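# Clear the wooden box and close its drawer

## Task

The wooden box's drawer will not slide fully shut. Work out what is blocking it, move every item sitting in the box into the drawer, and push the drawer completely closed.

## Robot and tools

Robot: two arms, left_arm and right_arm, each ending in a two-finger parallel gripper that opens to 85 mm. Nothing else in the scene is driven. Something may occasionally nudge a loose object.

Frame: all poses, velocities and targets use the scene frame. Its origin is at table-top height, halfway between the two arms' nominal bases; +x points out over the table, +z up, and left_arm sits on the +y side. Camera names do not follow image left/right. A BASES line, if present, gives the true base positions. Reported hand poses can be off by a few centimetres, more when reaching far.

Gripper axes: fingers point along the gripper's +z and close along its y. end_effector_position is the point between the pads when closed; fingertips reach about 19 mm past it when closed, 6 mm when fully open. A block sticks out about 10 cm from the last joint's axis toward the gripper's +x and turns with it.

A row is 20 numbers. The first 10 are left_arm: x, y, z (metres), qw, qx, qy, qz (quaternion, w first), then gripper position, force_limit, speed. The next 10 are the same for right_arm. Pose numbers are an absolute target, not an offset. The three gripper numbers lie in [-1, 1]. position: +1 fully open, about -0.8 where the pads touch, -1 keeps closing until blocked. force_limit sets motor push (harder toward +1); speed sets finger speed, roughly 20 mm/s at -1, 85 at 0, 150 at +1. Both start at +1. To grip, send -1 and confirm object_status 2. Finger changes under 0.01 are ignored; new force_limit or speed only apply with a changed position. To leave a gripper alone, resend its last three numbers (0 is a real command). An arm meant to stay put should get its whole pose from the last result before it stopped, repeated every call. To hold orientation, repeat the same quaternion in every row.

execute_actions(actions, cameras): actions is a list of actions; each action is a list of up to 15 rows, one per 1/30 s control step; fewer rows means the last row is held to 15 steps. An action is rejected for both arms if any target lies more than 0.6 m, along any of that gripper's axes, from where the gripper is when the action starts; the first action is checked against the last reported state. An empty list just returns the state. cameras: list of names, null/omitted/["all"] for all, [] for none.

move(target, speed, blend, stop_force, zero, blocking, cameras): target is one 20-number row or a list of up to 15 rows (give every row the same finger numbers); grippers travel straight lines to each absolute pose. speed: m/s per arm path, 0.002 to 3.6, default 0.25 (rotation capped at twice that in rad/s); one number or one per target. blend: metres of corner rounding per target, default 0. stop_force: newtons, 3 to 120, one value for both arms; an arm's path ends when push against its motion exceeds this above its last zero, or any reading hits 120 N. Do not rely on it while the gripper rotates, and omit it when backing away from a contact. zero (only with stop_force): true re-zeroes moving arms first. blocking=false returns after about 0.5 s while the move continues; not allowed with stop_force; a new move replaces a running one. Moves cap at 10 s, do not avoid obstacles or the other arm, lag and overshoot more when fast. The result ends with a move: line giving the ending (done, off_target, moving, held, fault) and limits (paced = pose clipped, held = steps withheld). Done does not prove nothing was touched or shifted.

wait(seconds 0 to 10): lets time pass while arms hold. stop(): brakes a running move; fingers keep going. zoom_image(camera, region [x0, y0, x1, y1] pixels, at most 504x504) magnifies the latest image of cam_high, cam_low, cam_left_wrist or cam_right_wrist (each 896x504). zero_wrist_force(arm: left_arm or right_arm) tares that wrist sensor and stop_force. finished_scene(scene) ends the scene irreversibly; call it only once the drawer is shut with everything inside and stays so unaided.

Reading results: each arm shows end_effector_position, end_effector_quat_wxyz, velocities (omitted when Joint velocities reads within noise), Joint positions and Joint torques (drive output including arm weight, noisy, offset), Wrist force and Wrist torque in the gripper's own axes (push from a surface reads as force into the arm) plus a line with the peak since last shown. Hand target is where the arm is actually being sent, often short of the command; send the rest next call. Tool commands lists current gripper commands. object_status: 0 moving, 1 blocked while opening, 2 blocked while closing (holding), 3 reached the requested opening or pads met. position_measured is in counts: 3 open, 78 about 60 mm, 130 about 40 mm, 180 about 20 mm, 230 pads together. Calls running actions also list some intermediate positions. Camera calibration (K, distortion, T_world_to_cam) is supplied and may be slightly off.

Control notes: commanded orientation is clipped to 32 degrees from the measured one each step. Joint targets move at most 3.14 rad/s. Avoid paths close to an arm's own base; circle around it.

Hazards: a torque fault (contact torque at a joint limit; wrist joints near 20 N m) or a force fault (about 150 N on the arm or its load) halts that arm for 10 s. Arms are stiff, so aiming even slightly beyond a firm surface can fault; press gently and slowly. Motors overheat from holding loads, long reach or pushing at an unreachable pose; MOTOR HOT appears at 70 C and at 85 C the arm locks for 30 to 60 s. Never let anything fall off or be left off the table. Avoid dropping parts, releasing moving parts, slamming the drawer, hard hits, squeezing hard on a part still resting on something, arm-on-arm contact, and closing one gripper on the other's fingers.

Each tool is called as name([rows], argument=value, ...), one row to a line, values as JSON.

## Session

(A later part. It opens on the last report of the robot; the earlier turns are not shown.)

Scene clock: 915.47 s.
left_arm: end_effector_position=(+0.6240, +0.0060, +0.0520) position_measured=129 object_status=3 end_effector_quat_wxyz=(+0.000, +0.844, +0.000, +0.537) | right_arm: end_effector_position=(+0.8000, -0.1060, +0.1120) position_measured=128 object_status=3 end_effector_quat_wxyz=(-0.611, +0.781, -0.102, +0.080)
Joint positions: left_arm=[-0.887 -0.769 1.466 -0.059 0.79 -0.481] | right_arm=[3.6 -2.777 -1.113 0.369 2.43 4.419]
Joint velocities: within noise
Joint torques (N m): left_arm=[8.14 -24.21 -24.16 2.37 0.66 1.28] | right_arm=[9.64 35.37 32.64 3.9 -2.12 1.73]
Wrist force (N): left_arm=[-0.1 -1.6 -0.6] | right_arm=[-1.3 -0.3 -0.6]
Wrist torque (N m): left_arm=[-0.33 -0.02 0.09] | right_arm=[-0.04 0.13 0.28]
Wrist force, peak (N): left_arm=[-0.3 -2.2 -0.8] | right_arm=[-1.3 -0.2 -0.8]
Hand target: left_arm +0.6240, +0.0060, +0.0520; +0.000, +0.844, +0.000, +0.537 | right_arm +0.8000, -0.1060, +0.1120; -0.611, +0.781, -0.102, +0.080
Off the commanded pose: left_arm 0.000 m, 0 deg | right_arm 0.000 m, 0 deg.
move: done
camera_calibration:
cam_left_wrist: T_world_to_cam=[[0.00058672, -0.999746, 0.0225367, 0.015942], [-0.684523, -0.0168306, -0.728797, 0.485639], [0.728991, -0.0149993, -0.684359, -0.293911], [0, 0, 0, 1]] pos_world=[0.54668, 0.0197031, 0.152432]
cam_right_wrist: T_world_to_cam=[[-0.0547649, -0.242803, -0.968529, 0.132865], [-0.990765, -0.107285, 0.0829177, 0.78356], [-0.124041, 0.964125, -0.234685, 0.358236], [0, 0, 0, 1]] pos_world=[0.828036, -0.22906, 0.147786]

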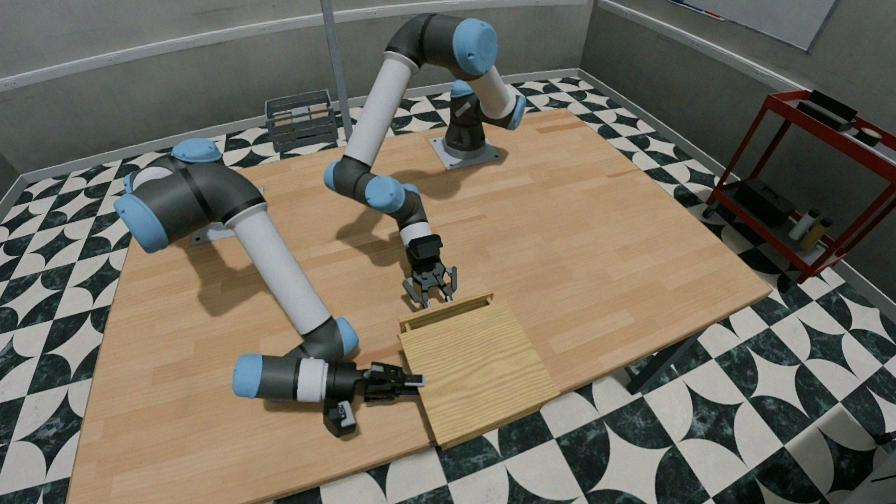

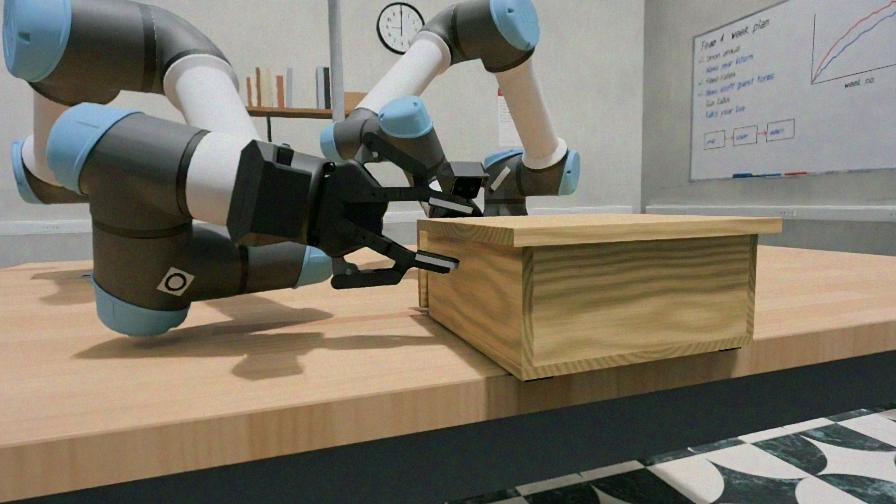

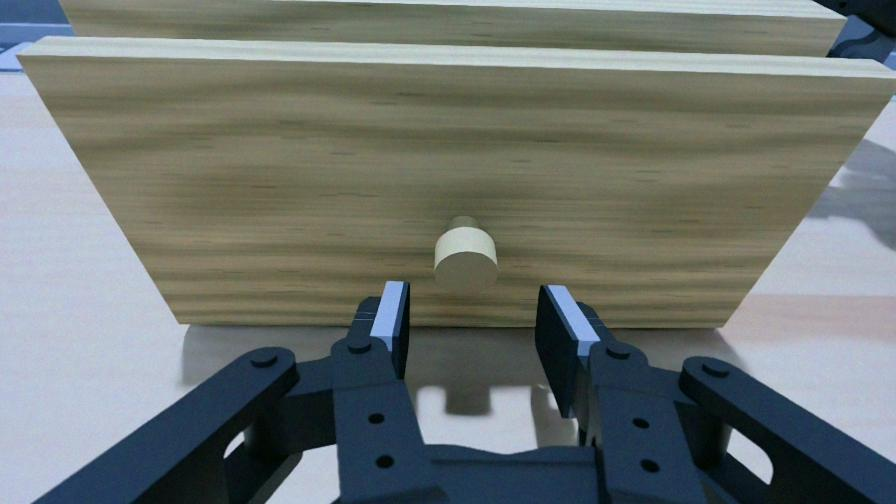

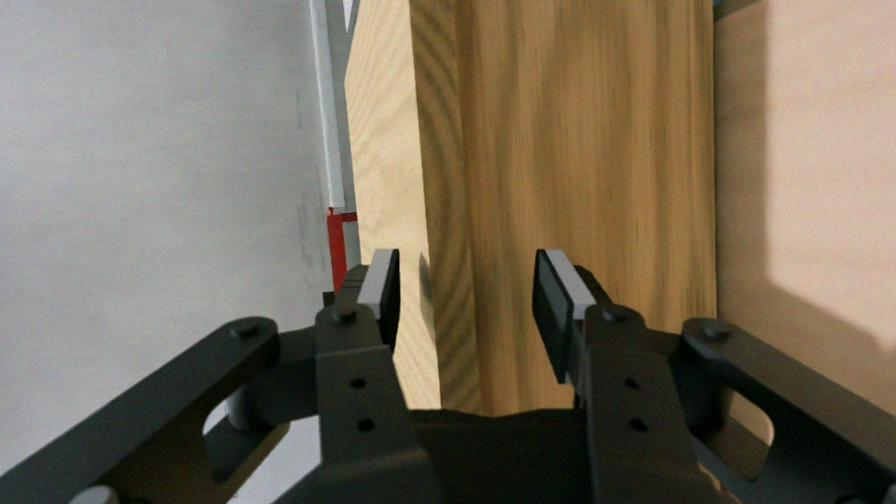

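move([
  [0.624,0.006,0.052,0,0.8435,0,0.537,0.0,-0.9,-0.5,0.80,-0.080,0.114,0.6103,-0.781,0.1024,-0.0801,0,-0.5,-0.5],
], speed=0.012, stop_force=5, cameras=["cam_low","cam_right_wrist"])

zoom_image(camera="cam_low", region=[300, 160, 760, 390])

Scene clock: 925.60 s.
left_arm: end_effector_position=(+0.6240, +0.0060, +0.0520) position_measured=129 object_status=3 end_effector_quat_wxyz=(+0.000, +0.844, +0.000, +0.537) | right_arm: end_effector_position=(+0.8000, -0.1022, +0.1123) position_measured=128 object_status=3 end_effector_quat_wxyz=(-0.610, +0.781, -0.102, +0.080)
Joint positions: left_arm=[-0.887 -0.769 1.466 -0.059 0.79 -0.481] | right_arm=[3.605 -2.779 -1.108 0.368 2.425 4.422]
Joint velocities: within noise
Joint torques (N m): left_arm=[7.69 -24.11 -18.24 1.38 0.76 1.3] | right_arm=[-7.02 76.77 8.97 4.39 3.72 -1.01]
Wrist force (N): left_arm=[-0.1 -1.6 -0.5] | right_arm=[0.2 -0.6 -3.5]
Wrist torque (N m): left_arm=[-0.34 -0.03 0.09] | right_arm=[-0.05 0.12 0.25]
Wrist force, peak (N): left_arm=[-0.1 -1.9 -0.8] | right_arm=[-1.0 1.4 -7.9]
Hand target: left_arm +0.6240, +0.0060, +0.0520; +0.000, +0.844, +0.000, +0.537 | right_arm +0.8000, -0.1022, +0.1123; -0.610, +0.781, -0.102, +0.080
Off the commanded pose: left_arm 0.000 m, 0 deg | right_arm 0.022 m, 0 deg.
move: contact (right_arm)
camera_calibration:
cam_right_wrist: T_world_to_cam=[[-0.0547648, -0.242798, -0.96853, 0.13408], [-0.990777, -0.10719, 0.0828938, 0.783978], [-0.123943, 0.964137, -0.234688, 0.354564], [0, 0, 0, 1]] pos_world=[0.828035, -0.22526, 0.148085]
Images, in order (width x height): cam_low 896x504, cam_right_wrist 896x504.

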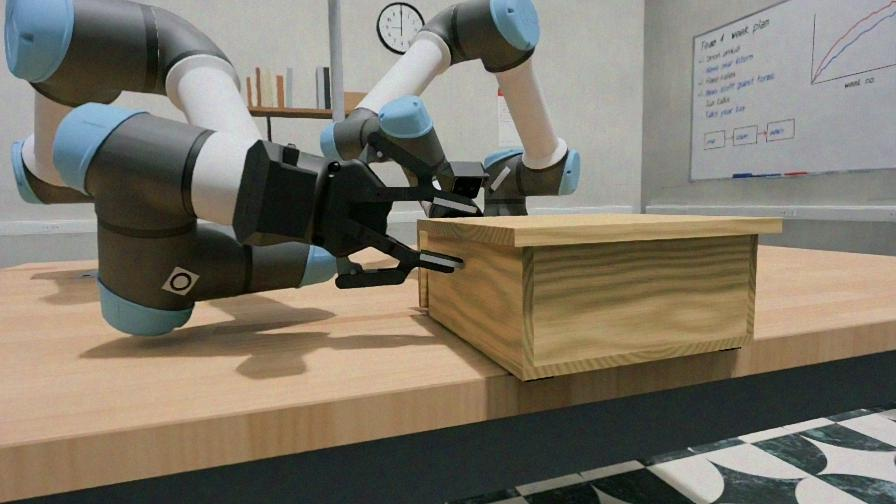

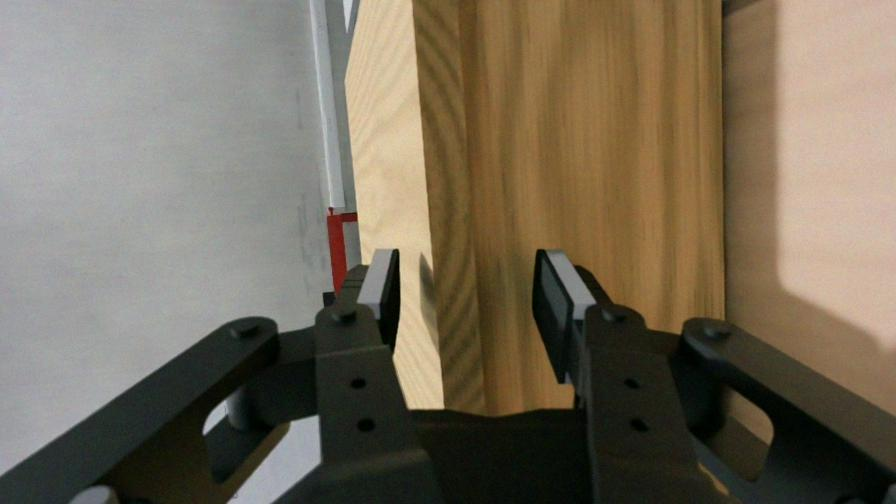

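Scaled by 1.096 from the camera's 896x504 image, which has a finer 1280x720 frame.

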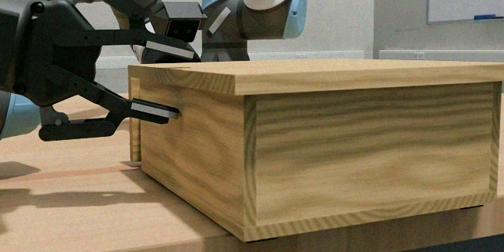

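move([
  [0.624,0.006,0.052,0,0.8435,0,0.537,0.0,-0.9,-1,0.80,-0.107,0.1155,0.6103,-0.781,0.1024,-0.0801,0,-0.3,-1],
], speed=0.03, cameras=[])

move([
  [0.624,0.005,0.052,0,0.8435,0,0.537,-1,-0.9,-1,0.80,-0.107,0.1155,0.6103,-0.781,0.1024,-0.0801,-1,-0.3,-1],
], speed=0.03, cameras=[])

wait(seconds=0.7, cameras=["cam_low","cam_left_wrist","cam_right_wrist"])

zoom_image(camera="cam_low", region=[300, 160, 760, 390])

Scene clock: 934.93 s.
left_arm: end_effector_position=(+0.6240, +0.0060, +0.0520) position_measured=129 object_status=3 end_effector_quat_wxyz=(+0.000, +0.844, +0.000, +0.537) | right_arm: end_effector_position=(+0.8000, -0.1068, +0.1153) position_measured=128 object_status=3 end_effector_quat_wxyz=(-0.611, +0.781, -0.102, +0.080)
Joint positions: left_arm=[-0.887 -0.769 1.466 -0.059 0.79 -0.481] | right_arm=[3.599 -2.771 -1.117 0.366 2.431 4.419]
Joint velocities: within noise
Joint torques (N m): left_arm=[7.67 -23.75 -12.8 0.92 0.84 1.24] | right_arm=[-7.54 82.98 10.37 -0.02 3.64 -1.02]
Wrist force (N): left_arm=[-0.1 -1.5 -0.8] | right_arm=[-0.4 0.4 -1.6]
Wrist torque (N m): left_arm=[-0.30 -0.02 0.09] | right_arm=[-0.09 0.13 0.26]
Wrist force, peak (N): left_arm=[0.0 -1.9 -0.8] | right_arm=[0.1 -1.0 -3.9]
Hand target: left_arm +0.6240, +0.0060, +0.0520; +0.000, +0.844, +0.000, +0.537 | right_arm +0.8000, -0.1070, +0.1155; -0.611, +0.781, -0.102, +0.080
Off the commanded pose: left_arm 0.000 m, 0 deg | right_arm 0.000 m, 0 deg.
move: done
No camera images: "cameras" was empty.

Scene clock: 937.13 s.
left_arm: end_effector_position=(+0.6240, +0.0050, +0.0520) position_measured=230 object_status=3 end_effector_quat_wxyz=(+0.000, +0.844, +0.000, +0.537) | right_arm: end_effector_position=(+0.8000, -0.1070, +0.1155) position_measured=195 object_status=2 end_effector_quat_wxyz=(-0.611, +0.781, -0.102, +0.080)
Joint positions: left_arm=[-0.888 -0.768 1.464 -0.057 0.789 -0.482] | right_arm=[3.599 -2.77 -1.117 0.366 2.431 4.419]
Joint velocities: within noise
Joint torques (N m): left_arm=[-4.71 -30.08 -22.96 -1.78 0.33 -0.83] | right_arm=[-7.9 29.69 10.23 0.3 -2.45 -1.19]
Wrist force (N): left_arm=[-2.2 -3.1 -1.0] | right_arm=[0.5 -15.7 -5.3]
Wrist torque (N m): left_arm=[-0.34 -0.06 0.08] | right_arm=[0.28 0.05 -0.01]
Wrist force, peak (N): left_arm=[-2.6 -4.9 -0.6] | right_arm=[0.8 -15.9 -5.5]
Hand target: left_arm +0.6240, +0.0050, +0.0520; +0.000, +0.844, +0.000, +0.537 | right_arm +0.8000, -0.1070, +0.1155; -0.611, +0.781, -0.102, +0.080
Off the commanded pose: left_arm 0.000 m, 0 deg | right_arm 0.000 m, 0 deg.
move: done
No camera images: "cameras" was empty.

Scene clock: 937.83 s.
left_arm: end_effector_position=(+0.6240, +0.0050, +0.0520) position_measured=230 object_status=3 end_effector_quat_wxyz=(+0.000, +0.844, +0.000, +0.537) | right_arm: end_effector_position=(+0.8000, -0.1070, +0.1155) position_measured=195 object_status=2 end_effector_quat_wxyz=(-0.611, +0.781, -0.102, +0.080)
Joint positions: left_arm=[-0.888 -0.768 1.464 -0.057 0.789 -0.482] | right_arm=[3.599 -2.77 -1.117 0.366 2.431 4.419]
Joint velocities: within noise
Joint torques (N m): left_arm=[-4.81 -33.81 -23.54 -1.99 0.66 -0.85] | right_arm=[-7.35 29.49 10.34 0.26 -2.35 -0.97]
Wrist force (N): left_arm=[-2.4 -2.9 -0.9] | right_arm=[0.8 -15.7 -5.2]
Wrist torque (N m): left_arm=[-0.31 -0.05 0.07] | right_arm=[0.26 0.03 0.00]
Wrist force, peak (N): left_arm=[-2.4 -3.2 -0.8] | right_arm=[0.7 -15.7 -5.4]
Hand target: left_arm +0.6240, +0.0050, +0.0520; +0.000, +0.844, +0.000, +0.537 | right_arm +0.8000, -0.1070, +0.1155; -0.611, +0.781, -0.102, +0.080
Tool commands: left_gripper/position=-1.0 left_gripper/force_limit=-0.9 left_gripper/speed=-1.0 right_gripper/position=-1.0 right_gripper/force_limit=-0.3 right_gripper/speed=-1.0
Off the commanded pose: left_arm 0.000 m, 0 deg | right_arm 0.000 m, 0 deg.
wait: 0.70 s; at rest by 0.17 s
camera_calibration:
cam_left_wrist: T_world_to_cam=[[0.00058672, -0.999746, 0.0225367, 0.0149422], [-0.684523, -0.0168306, -0.728797, 0.485622], [0.728991, -0.0149993, -0.684359, -0.293926], [0, 0, 0, 1]] pos_world=[0.54668, 0.0187031, 0.152432]
cam_right_wrist: T_world_to_cam=[[-0.0547649, -0.242803, -0.968529, 0.136012], [-0.990765, -0.107285, 0.0829177, 0.783162], [-0.124041, 0.964125, -0.234685, 0.360021], [0, 0, 0, 1]] pos_world=[0.828036, -0.23006, 0.151286]
Images, in order (width x height): cam_low 896x504, cam_left_wrist 896x504, cam_right_wrist 896x504.

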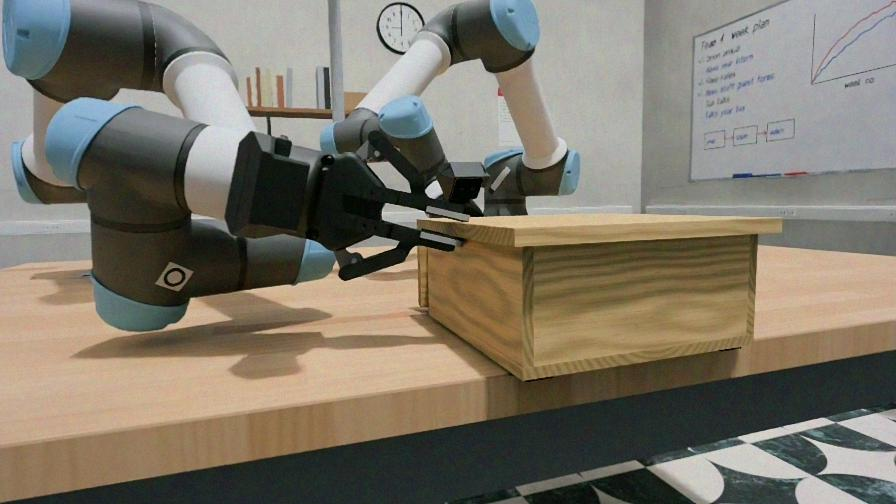

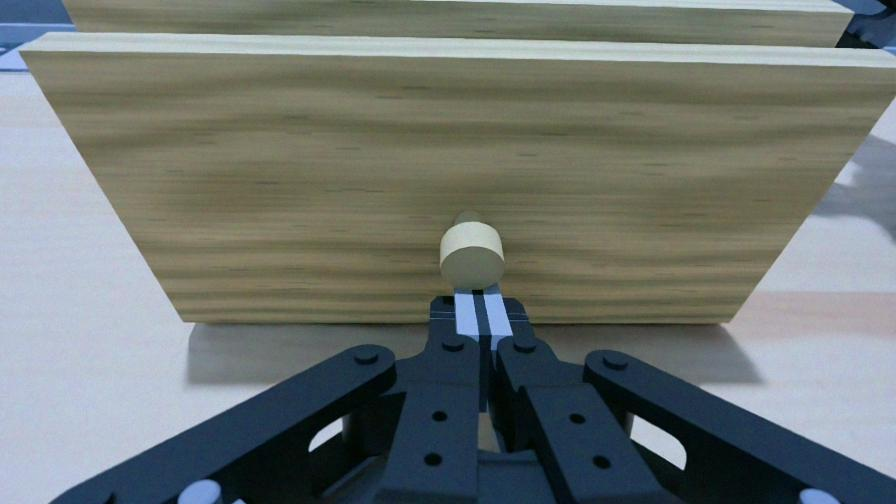

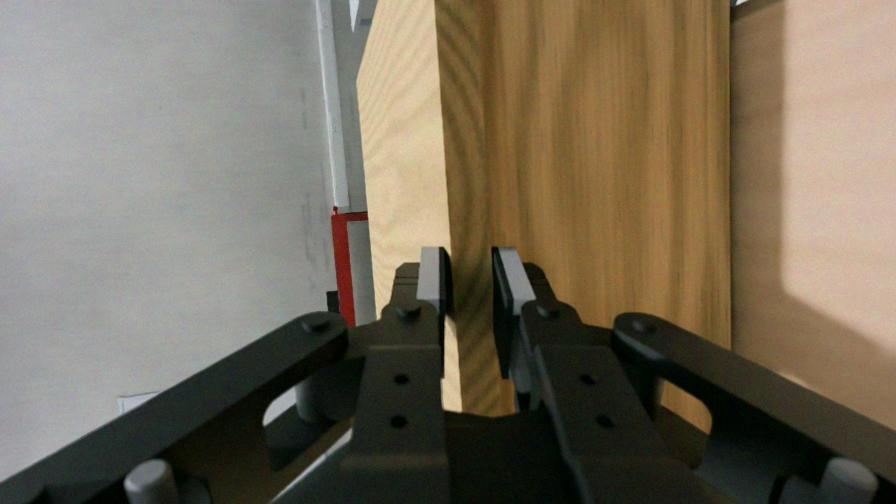

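Scaled by 1.096 from the camera's 896x504 image, which has a finer 1280x720 frame.

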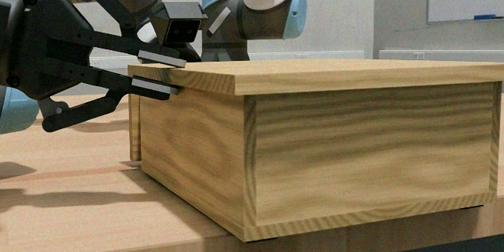

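move([
  [0.610,0.004,0.057,0,0.8435,0,0.537,0,-0.9,-0.5,0.80,-0.107,0.1180,0.6103,-0.781,0.1024,-0.0801,-1,-0.3,-1],
], speed=0.03, cameras=[])

move([
  [0.645,0.004,0.055,0,0.8435,0,0.537,0,-0.9,-0.5,0.80,-0.107,0.1180,0.6103,-0.781,0.1024,-0.0801,-1,-0.3,-1],
], speed=0.015, stop_force=4, cameras=["cam_left_wrist"])

Scene clock: 948.17 s.
left_arm: end_effector_position=(+0.6101, +0.0040, +0.0570) position_measured=129 object_status=0 end_effector_quat_wxyz=(+0.000, +0.844, +0.000, +0.537) | right_arm: end_effector_position=(+0.8000, -0.1070, +0.1180) position_measured=195 object_status=2 end_effector_quat_wxyz=(-0.611, +0.781, -0.102, +0.080)
Joint positions: left_arm=[-0.909 -0.792 1.498 -0.054 0.772 -0.5] | right_arm=[3.599 -2.766 -1.119 0.363 2.431 4.419]
Joint velocities: within noise
Joint torques (N m): left_arm=[-8.05 -66.88 -7.63 2.47 -2.47 -1.33] | right_arm=[-7.38 75.37 5.59 -1.51 -2.1 -0.4]
Wrist force (N): left_arm=[-0.3 -1.5 -0.6] | right_arm=[-2.2 -7.2 -6.1]
Wrist torque (N m): left_arm=[-0.35 0.00 0.08] | right_arm=[0.18 0.05 -0.11]
Wrist force, peak (N): left_arm=[-2.6 -3.3 -0.7] | right_arm=[0.5 -15.7 -5.5]
Hand target: left_arm +0.6100, +0.0040, +0.0570; +0.000, +0.844, +0.000, +0.537 | right_arm +0.8000, -0.1070, +0.1180; -0.611, +0.781, -0.102, +0.080
Off the commanded pose: left_arm 0.000 m, 0 deg | right_arm 0.000 m, 0 deg.
move: done
No camera images: "cameras" was empty.

Scene clock: 951.30 s.
left_arm: end_effector_position=(+0.6371, +0.0040, +0.0555) position_measured=129 object_status=3 end_effector_quat_wxyz=(+0.000, +0.844, +0.000, +0.537) | right_arm: end_effector_position=(+0.8000, -0.1070, +0.1180) position_measured=195 object_status=2 end_effector_quat_wxyz=(-0.611, +0.781, -0.102, +0.080)
Joint positions: left_arm=[-0.871 -0.755 1.424 -0.04 0.803 -0.468] | right_arm=[3.599 -2.766 -1.119 0.363 2.431 4.419]
Joint velocities: within noise
Joint torques (N m): left_arm=[-4.36 -68.04 -8.17 -2.13 -2.86 -0.75] | right_arm=[-7.34 73.05 5.84 -1.61 -2.12 -0.15]
Wrist force (N): left_arm=[-2.0 -0.9 -1.7] | right_arm=[-1.7 -7.9 -5.7]
Wrist torque (N m): left_arm=[-0.32 -0.05 0.06] | right_arm=[0.22 0.04 -0.11]
Wrist force, peak (N): left_arm=[-0.8 -0.4 -12.0] | right_arm=[-1.7 -8.5 -6.0]
Hand target: left_arm +0.6371, +0.0040, +0.0555; +0.000, +0.844, +0.000, +0.537 | right_arm +0.8000, -0.1070, +0.1180; -0.611, +0.781, -0.102, +0.080
Off the commanded pose: left_arm 0.008 m, 0 deg | right_arm 0.000 m, 0 deg.
move: contact (left_arm)
camera_calibration:
cam_left_wrist: T_world_to_cam=[[0.000585082, -0.999746, 0.0225387, 0.0138565], [-0.68447, -0.016832, -0.728847, 0.497102], [0.729041, -0.0150006, -0.684306, -0.301132], [0, 0, 0, 1]] pos_world=[0.55978, 0.017703, 0.155932]
Images, in order (width x height): cam_left_wrist 896x504.

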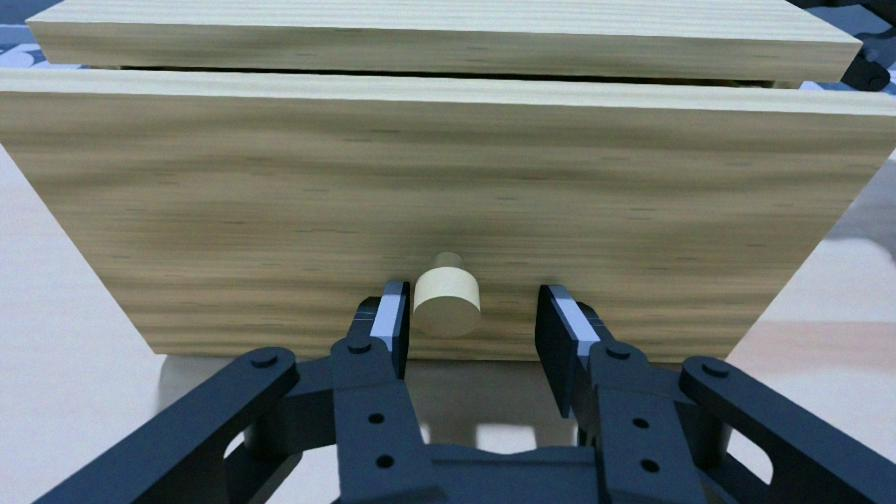

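move([
  [0.633,0.010,0.0555,0,0.8435,0,0.537,0,-0.9,-1,0.80,-0.107,0.1180,0.6103,-0.781,0.1024,-0.0801,-1,-0.3,-1],
], speed=0.03, cameras=[])

move([
  [0.633,0.010,0.0555,0,0.8435,0,0.537,-1,-0.8,-1,0.80,-0.107,0.1180,0.6103,-0.781,0.1024,-0.0801,-1,-0.3,-1],
], speed=0.015, cameras=["cam_left_wrist"])

Scene clock: 962.80 s.
left_arm: end_effector_position=(+0.6331, +0.0099, +0.0555) position_measured=129 object_status=3 end_effector_quat_wxyz=(+0.000, +0.844, +0.000, +0.537) | right_arm: end_effector_position=(+0.8000, -0.1070, +0.1180) position_measured=195 object_status=2 end_effector_quat_wxyz=(-0.611, +0.781, -0.102, +0.080)
Joint positions: left_arm=[-0.87 -0.768 1.45 -0.053 0.804 -0.467] | right_arm=[3.599 -2.766 -1.119 0.363 2.431 4.419]
Joint velocities: within noise
Joint torques (N m): left_arm=[7.3 -68.5 -6.98 -1.89 0.66 1.47] | right_arm=[-7.06 71.31 7.54 -1.66 -2.11 0.01]
Wrist force (N): left_arm=[0.0 -1.7 -0.8] | right_arm=[-1.7 -8.5 -5.8]
Wrist torque (N m): left_arm=[-0.34 -0.03 0.10] | right_arm=[0.19 0.04 -0.11]
Wrist force, peak (N): left_arm=[-1.9 -1.2 -2.2] | right_arm=[-1.8 -8.8 -5.9]
Hand target: left_arm +0.6330, +0.0100, +0.0555; +0.000, +0.844, +0.000, +0.537 | right_arm +0.8000, -0.1070, +0.1180; -0.611, +0.781, -0.102, +0.080
Off the commanded pose: left_arm 0.000 m, 0 deg | right_arm 0.000 m, 0 deg.
move: done
No camera images: "cameras" was empty.

Scene clock: 964.30 s.
left_arm: end_effector_position=(+0.6330, +0.0100, +0.0555) position_measured=191 object_status=0 end_effector_quat_wxyz=(+0.000, +0.844, +0.000, +0.537) | right_arm: end_effector_position=(+0.8000, -0.1070, +0.1180) position_measured=195 object_status=2 end_effector_quat_wxyz=(-0.611, +0.781, -0.102, +0.080)
Joint positions: left_arm=[-0.87 -0.768 1.45 -0.054 0.804 -0.467] | right_arm=[3.599 -2.766 -1.119 0.363 2.431 4.419]
Joint velocities: within noise
Joint torques (N m): left_arm=[5.31 -67.32 -7.94 -1.87 0.48 1.38] | right_arm=[-7.42 69.99 7.53 -1.73 -2.13 0.03]
Wrist force (N): left_arm=[-2.3 -2.1 -2.4] | right_arm=[-1.4 -8.4 -5.7]
Wrist torque (N m): left_arm=[-0.33 -0.06 0.10] | right_arm=[0.21 0.01 -0.11]
Wrist force, peak (N): left_arm=[-2.4 -2.1 -2.6] | right_arm=[-1.7 -8.9 -5.8]
Hand target: left_arm +0.6330, +0.0100, +0.0555; +0.000, +0.844, +0.000, +0.537 | right_arm +0.8000, -0.1070, +0.1180; -0.611, +0.781, -0.102, +0.080
Off the commanded pose: left_arm 0.000 m, 0 deg | right_arm 0.000 m, 0 deg.
move: done
camera_calibration:
cam_left_wrist: T_world_to_cam=[[0.00058672, -0.999746, 0.0225367, 0.0198568], [-0.684523, -0.0168306, -0.728797, 0.494418], [0.728991, -0.0149993, -0.684359, -0.298017], [0, 0, 0, 1]] pos_world=[0.55568, 0.0237031, 0.155932]
Images, in order (width x height): cam_left_wrist 896x504.

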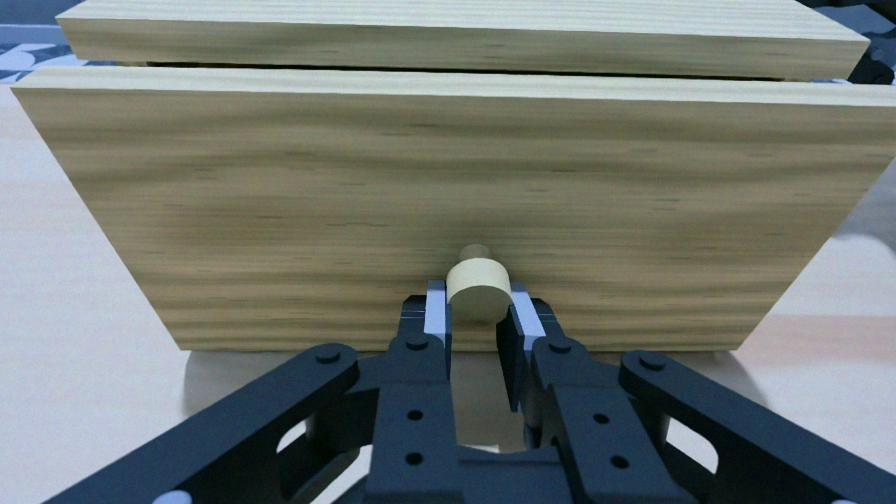

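move([
  [0.583,0.010,0.0555,0,0.8435,0,0.537,-1,-0.8,-1,0.75,-0.107,0.1180,0.6103,-0.781,0.1024,-0.0801,-1,-0.3,-1],
], speed=0.025)

Scene clock: 971.00 s.
left_arm: end_effector_position=(+0.5831, +0.0100, +0.0555) position_measured=191 object_status=2 end_effector_quat_wxyz=(+0.000, +0.844, +0.000, +0.537) | right_arm: end_effector_position=(+0.7501, -0.1070, +0.1180) position_measured=195 object_status=2 end_effector_quat_wxyz=(-0.611, +0.781, -0.102, +0.080)
Joint positions: left_arm=[-0.944 -0.829 1.582 -0.079 0.745 -0.531] | right_arm=[3.629 -2.683 -1.322 0.496 2.403 4.435]
Joint velocities: within noise
Joint torques (N m): left_arm=[-9.93 -65.78 -3.64 -2.18 -2.56 -1.19] | right_arm=[16.74 72.55 4.49 3.35 -0.89 1.83]
Wrist force (N): left_arm=[-2.5 -3.7 2.5] | right_arm=[6.4 -6.9 -2.6]
Wrist torque (N m): left_arm=[-0.54 -0.12 0.08] | right_arm=[0.35 0.35 0.21]
Wrist force, peak (N): left_arm=[-1.4 -4.2 3.6] | right_arm=[12.3 -12.7 -1.4]
Hand target: left_arm +0.5830, +0.0100, +0.0555; +0.000, +0.844, +0.000, +0.537 | right_arm +0.7500, -0.1070, +0.1180; -0.611, +0.781, -0.102, +0.080
Off the commanded pose: left_arm 0.000 m, 0 deg | right_arm 0.000 m, 0 deg.
move: done
camera_calibration:
cam_left_wrist: T_world_to_cam=[[0.00058672, -0.999746, 0.0225367, 0.0198861], [-0.684523, -0.0168306, -0.728797, 0.46026], [0.728991, -0.0149993, -0.684359, -0.26164], [0, 0, 0, 1]] pos_world=[0.50578, 0.0237031, 0.155932]
cam_right_wrist: T_world_to_cam=[[-0.0547649, -0.242803, -0.968529, 0.135701], [-0.990765, -0.107285, 0.0829177, 0.733516], [-0.124041, 0.964125, -0.234685, 0.354418], [0, 0, 0, 1]] pos_world=[0.778136, -0.23006, 0.153786]

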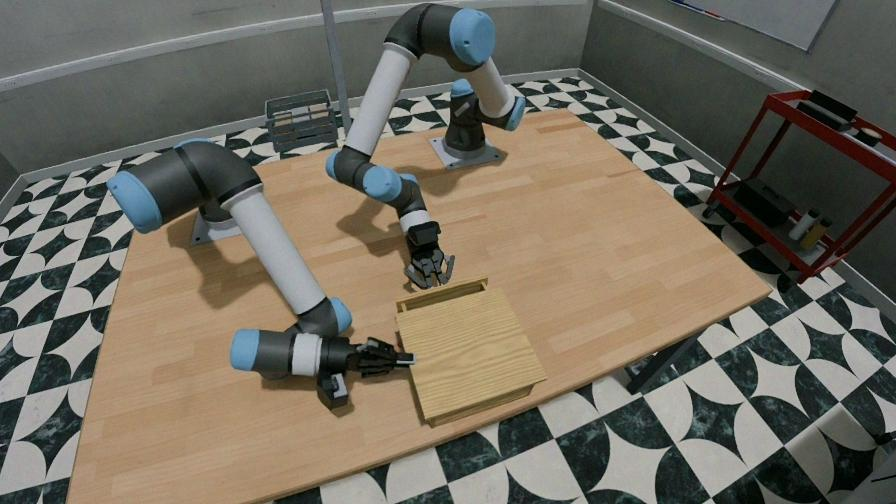

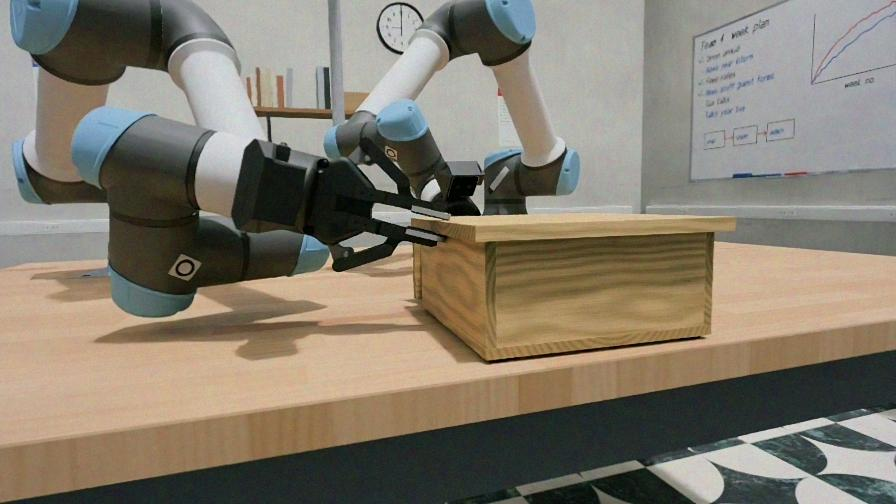

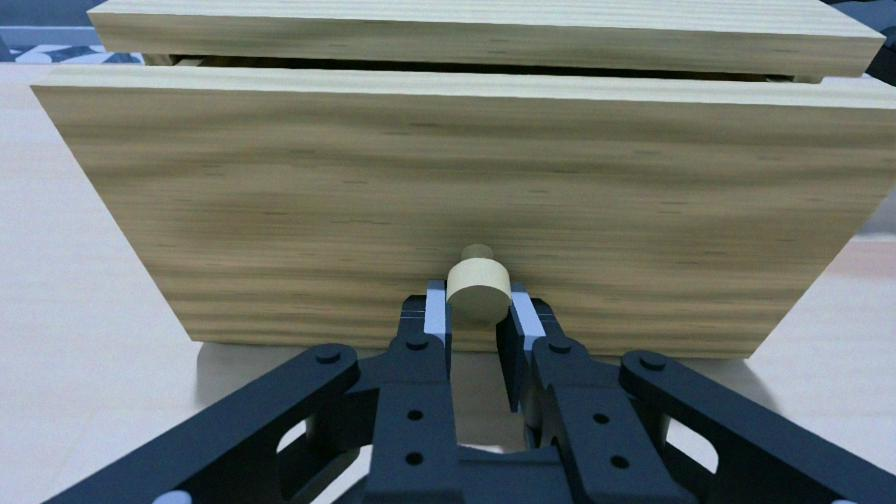

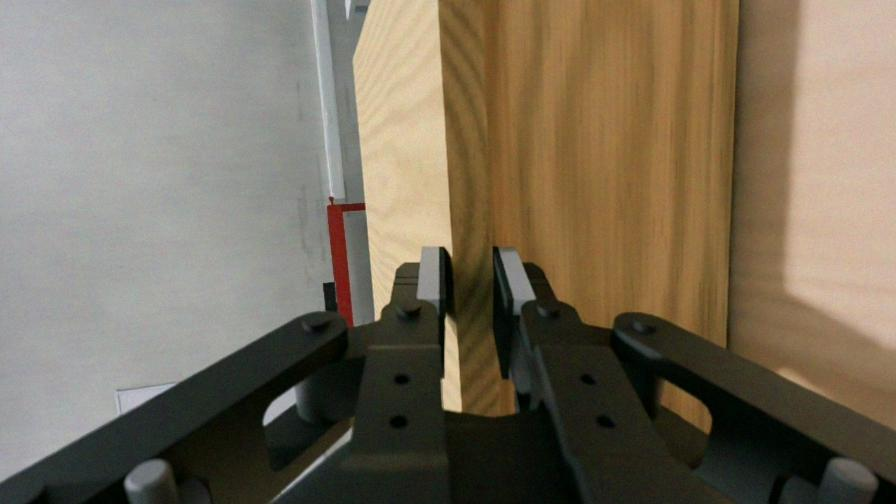

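move([
  [0.493,0.010,0.0555,0,0.8435,0,0.537,-1,-0.8,-1,0.66,-0.107,0.1180,0.6103,-0.781,0.1024,-0.0801,-1,-0.3,-1],
], speed=0.03)

zoom_image(camera="cam_high", region=[370, 200, 570, 410])

Scene clock: 980.53 s.
left_arm: end_effector_position=(+0.4931, +0.0100, +0.0555) position_measured=191 object_status=2 end_effector_quat_wxyz=(+0.000, +0.844, +0.000, +0.537) | right_arm: end_effector_position=(+0.6601, -0.1070, +0.1180) position_measured=195 object_status=2 end_effector_quat_wxyz=(-0.611, +0.781, -0.102, +0.080)
Joint positions: left_arm=[-1.105 -0.909 1.776 -0.059 0.625 -0.704] | right_arm=[3.694 -2.567 -1.632 0.714 2.342 4.468]
Joint velocities: within noise
Joint torques (N m): left_arm=[-8.66 -60.7 -7.67 2.37 -2.63 -1.13] | right_arm=[16.74 76.02 1.4 5.42 -0.1 2.01]
Wrist force (N): left_arm=[-3.9 -6.9 -2.3] | right_arm=[6.6 1.4 -2.9]
Wrist torque (N m): left_arm=[-0.58 -0.03 0.04] | right_arm=[0.02 0.31 0.09]
Wrist force, peak (N): left_arm=[-4.7 -7.7 -3.2] | right_arm=[7.1 -7.0 -2.1]
Hand target: left_arm +0.4930, +0.0100, +0.0555; +0.000, +0.844, +0.000, +0.537 | right_arm +0.6600, -0.1070, +0.1180; -0.611, +0.781, -0.102, +0.080
Off the commanded pose: left_arm 0.000 m, 0 deg | right_arm 0.000 m, 0 deg.
move: done
camera_calibration:
cam_left_wrist: T_world_to_cam=[[0.00058672, -0.999746, 0.0225367, 0.0199388], [-0.684523, -0.0168306, -0.728797, 0.398722], [0.728991, -0.0149993, -0.684359, -0.196104], [0, 0, 0, 1]] pos_world=[0.41588, 0.0237031, 0.155932]
cam_right_wrist: T_world_to_cam=[[-0.0547649, -0.242803, -0.968529, 0.130772], [-0.990765, -0.107285, 0.0829177, 0.644347], [-0.124041, 0.964125, -0.234685, 0.343255], [0, 0, 0, 1]] pos_world=[0.688136, -0.23006, 0.153786]

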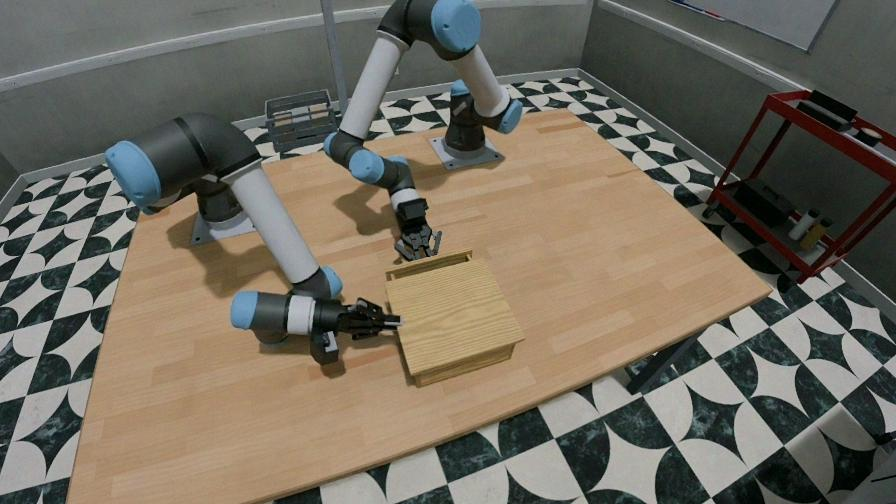

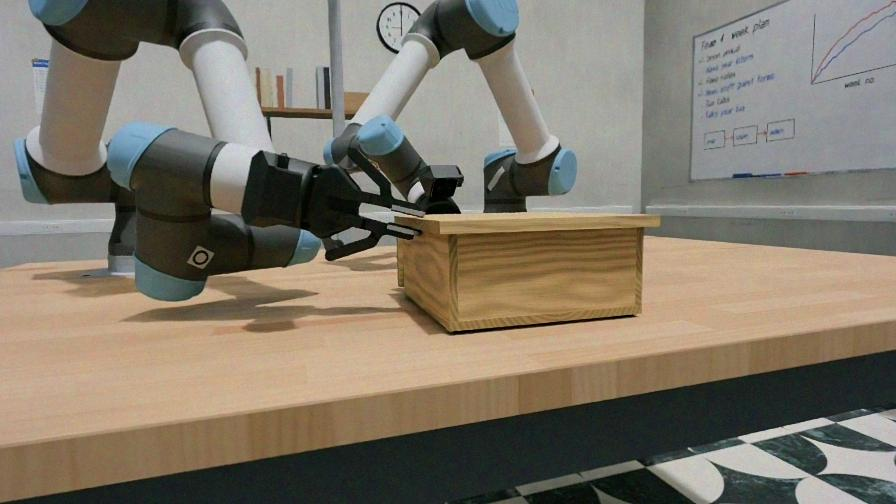

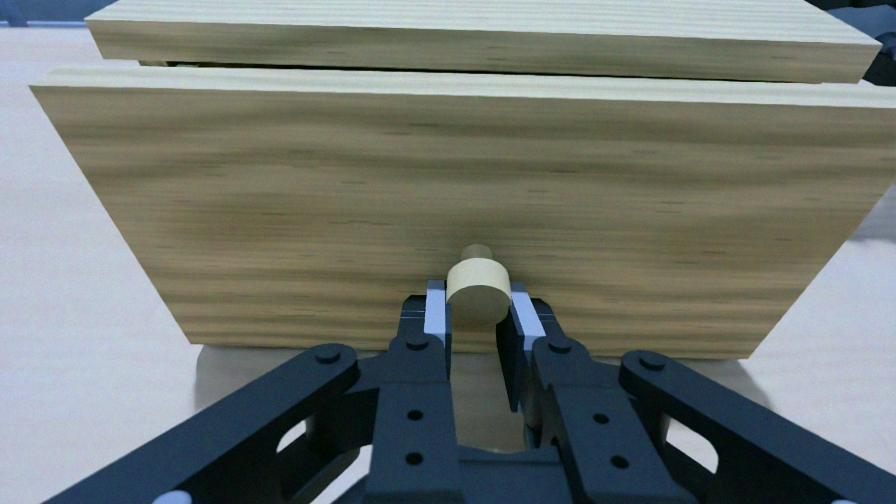

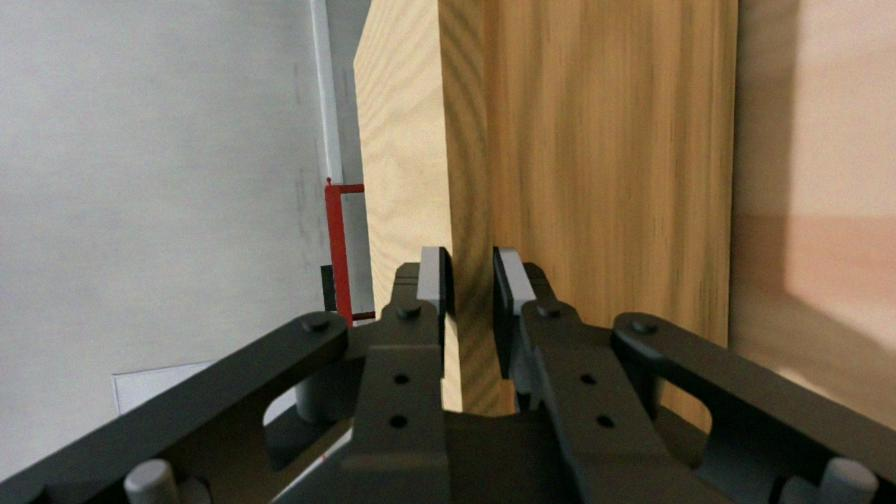

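Scaled by 2.400 from the camera's 896x504 image, which has a finer 1280x720 frame.

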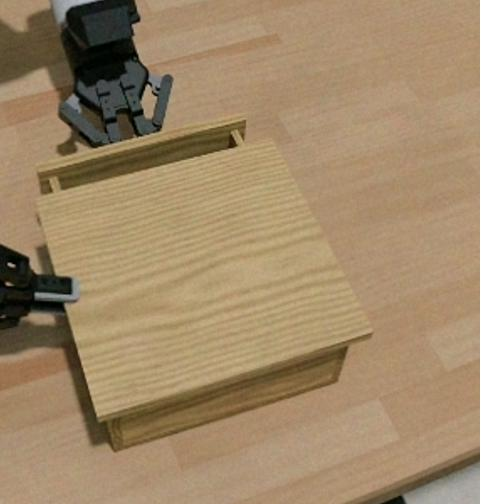

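move([
  [0.56,0.011,0.0555,0,0.8435,0,0.537,-1,-0.8,-1,0.66,-0.107,0.1180,0.6103,-0.781,0.1024,-0.0801,-1,-0.3,-1],
], speed=0.012, stop_force=16)

zoom_image(camera="cam_high", region=[370, 200, 570, 410])

Scene clock: 991.43 s.
left_arm: end_effector_position=(+0.4994, +0.0102, +0.0555) position_measured=191 object_status=2 end_effector_quat_wxyz=(+0.000, +0.844, +0.000, +0.537) | right_arm: end_effector_position=(+0.6600, -0.1070, +0.1180) position_measured=195 object_status=2 end_effector_quat_wxyz=(-0.611, +0.781, -0.102, +0.080)
Joint positions: left_arm=[-1.093 -0.905 1.765 -0.064 0.634 -0.688] | right_arm=[3.695 -2.567 -1.632 0.714 2.342 4.468]
Joint velocities: within noise
Joint torques (N m): left_arm=[-4.74 -61.32 -12.74 -0.24 -1.25 -0.83] | right_arm=[17.77 70.88 3.32 5.19 10.74 1.93]
Wrist force (N): left_arm=[-8.8 -14.5 -17.2] | right_arm=[20.6 1.6 -7.0]
Wrist torque (N m): left_arm=[-0.42 0.07 -0.05] | right_arm=[-0.06 0.45 0.04]
Wrist force, peak (N): left_arm=[-11.1 -17.1 -20.7] | right_arm=[22.1 2.4 -4.8]
Hand target: left_arm +0.4994, +0.0102, +0.0555; +0.000, +0.844, +0.000, +0.537 | right_arm +0.6600, -0.1070, +0.1180; -0.611, +0.781, -0.102, +0.080
Off the commanded pose: left_arm 0.061 m, 0 deg | right_arm 0.000 m, 0 deg.
move: contact (left_arm)
camera_calibration:
cam_left_wrist: T_world_to_cam=[[0.000739292, -0.999752, 0.0222582, 0.0200157], [-0.684622, -0.01673, -0.728706, 0.402992], [0.728898, -0.0146997, -0.684464, -0.200572], [0, 0, 0, 1]] pos_world=[0.422079, 0.0238044, 0.155933]
cam_right_wrist: T_world_to_cam=[[-0.0547649, -0.242803, -0.968529, 0.130767], [-0.990765, -0.107285, 0.0829177, 0.644248], [-0.124041, 0.964125, -0.234685, 0.343242], [0, 0, 0, 1]] pos_world=[0.688036, -0.23006, 0.153786]

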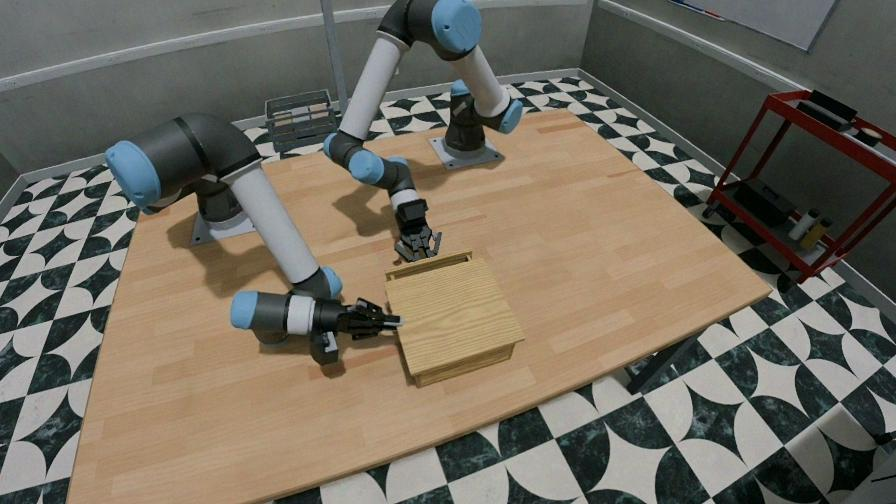

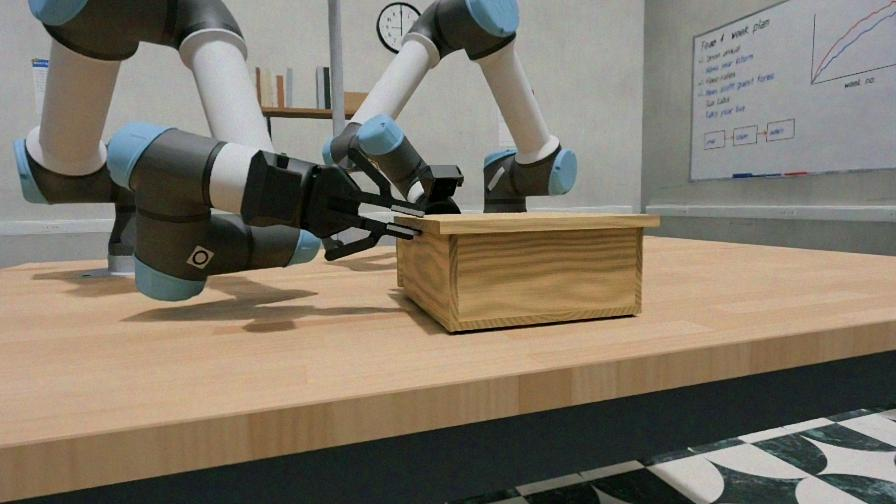

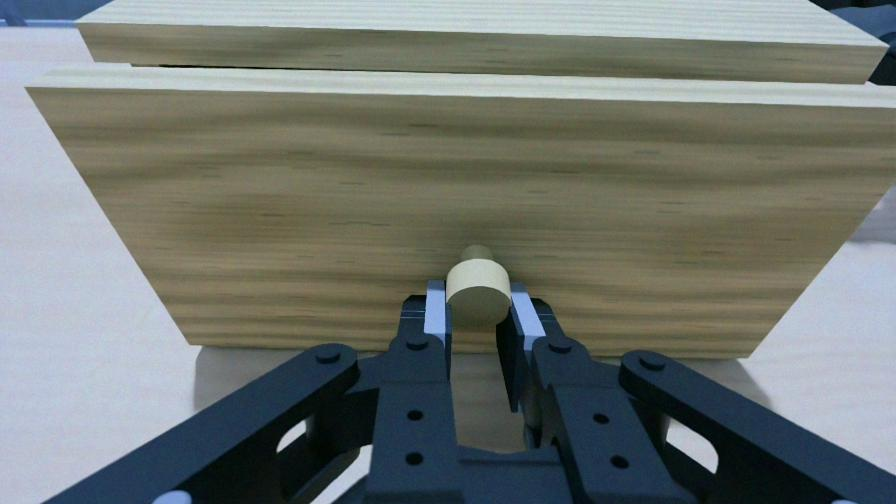

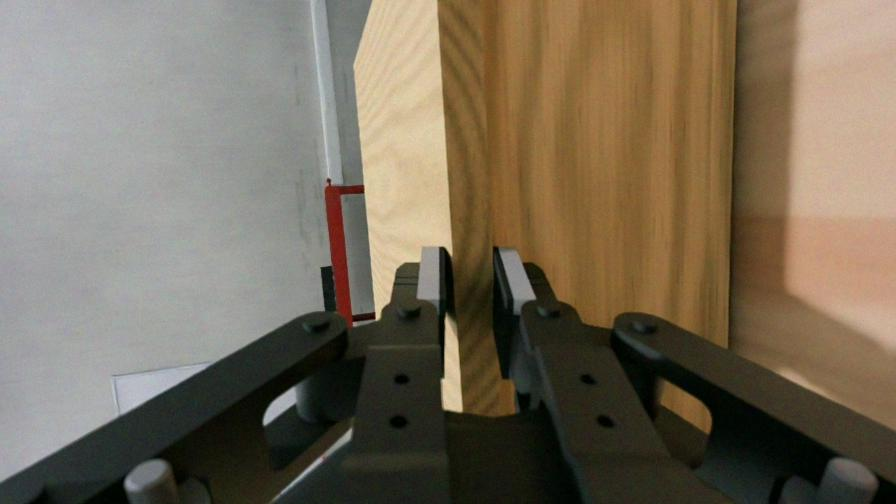

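Scaled by 2.400 from the camera's 896x504 image, which has a finer 1280x720 frame.

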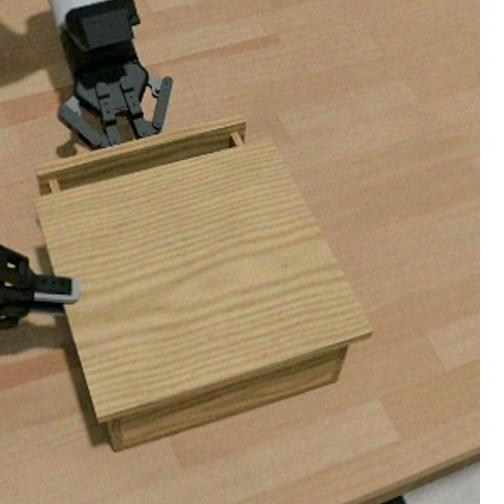

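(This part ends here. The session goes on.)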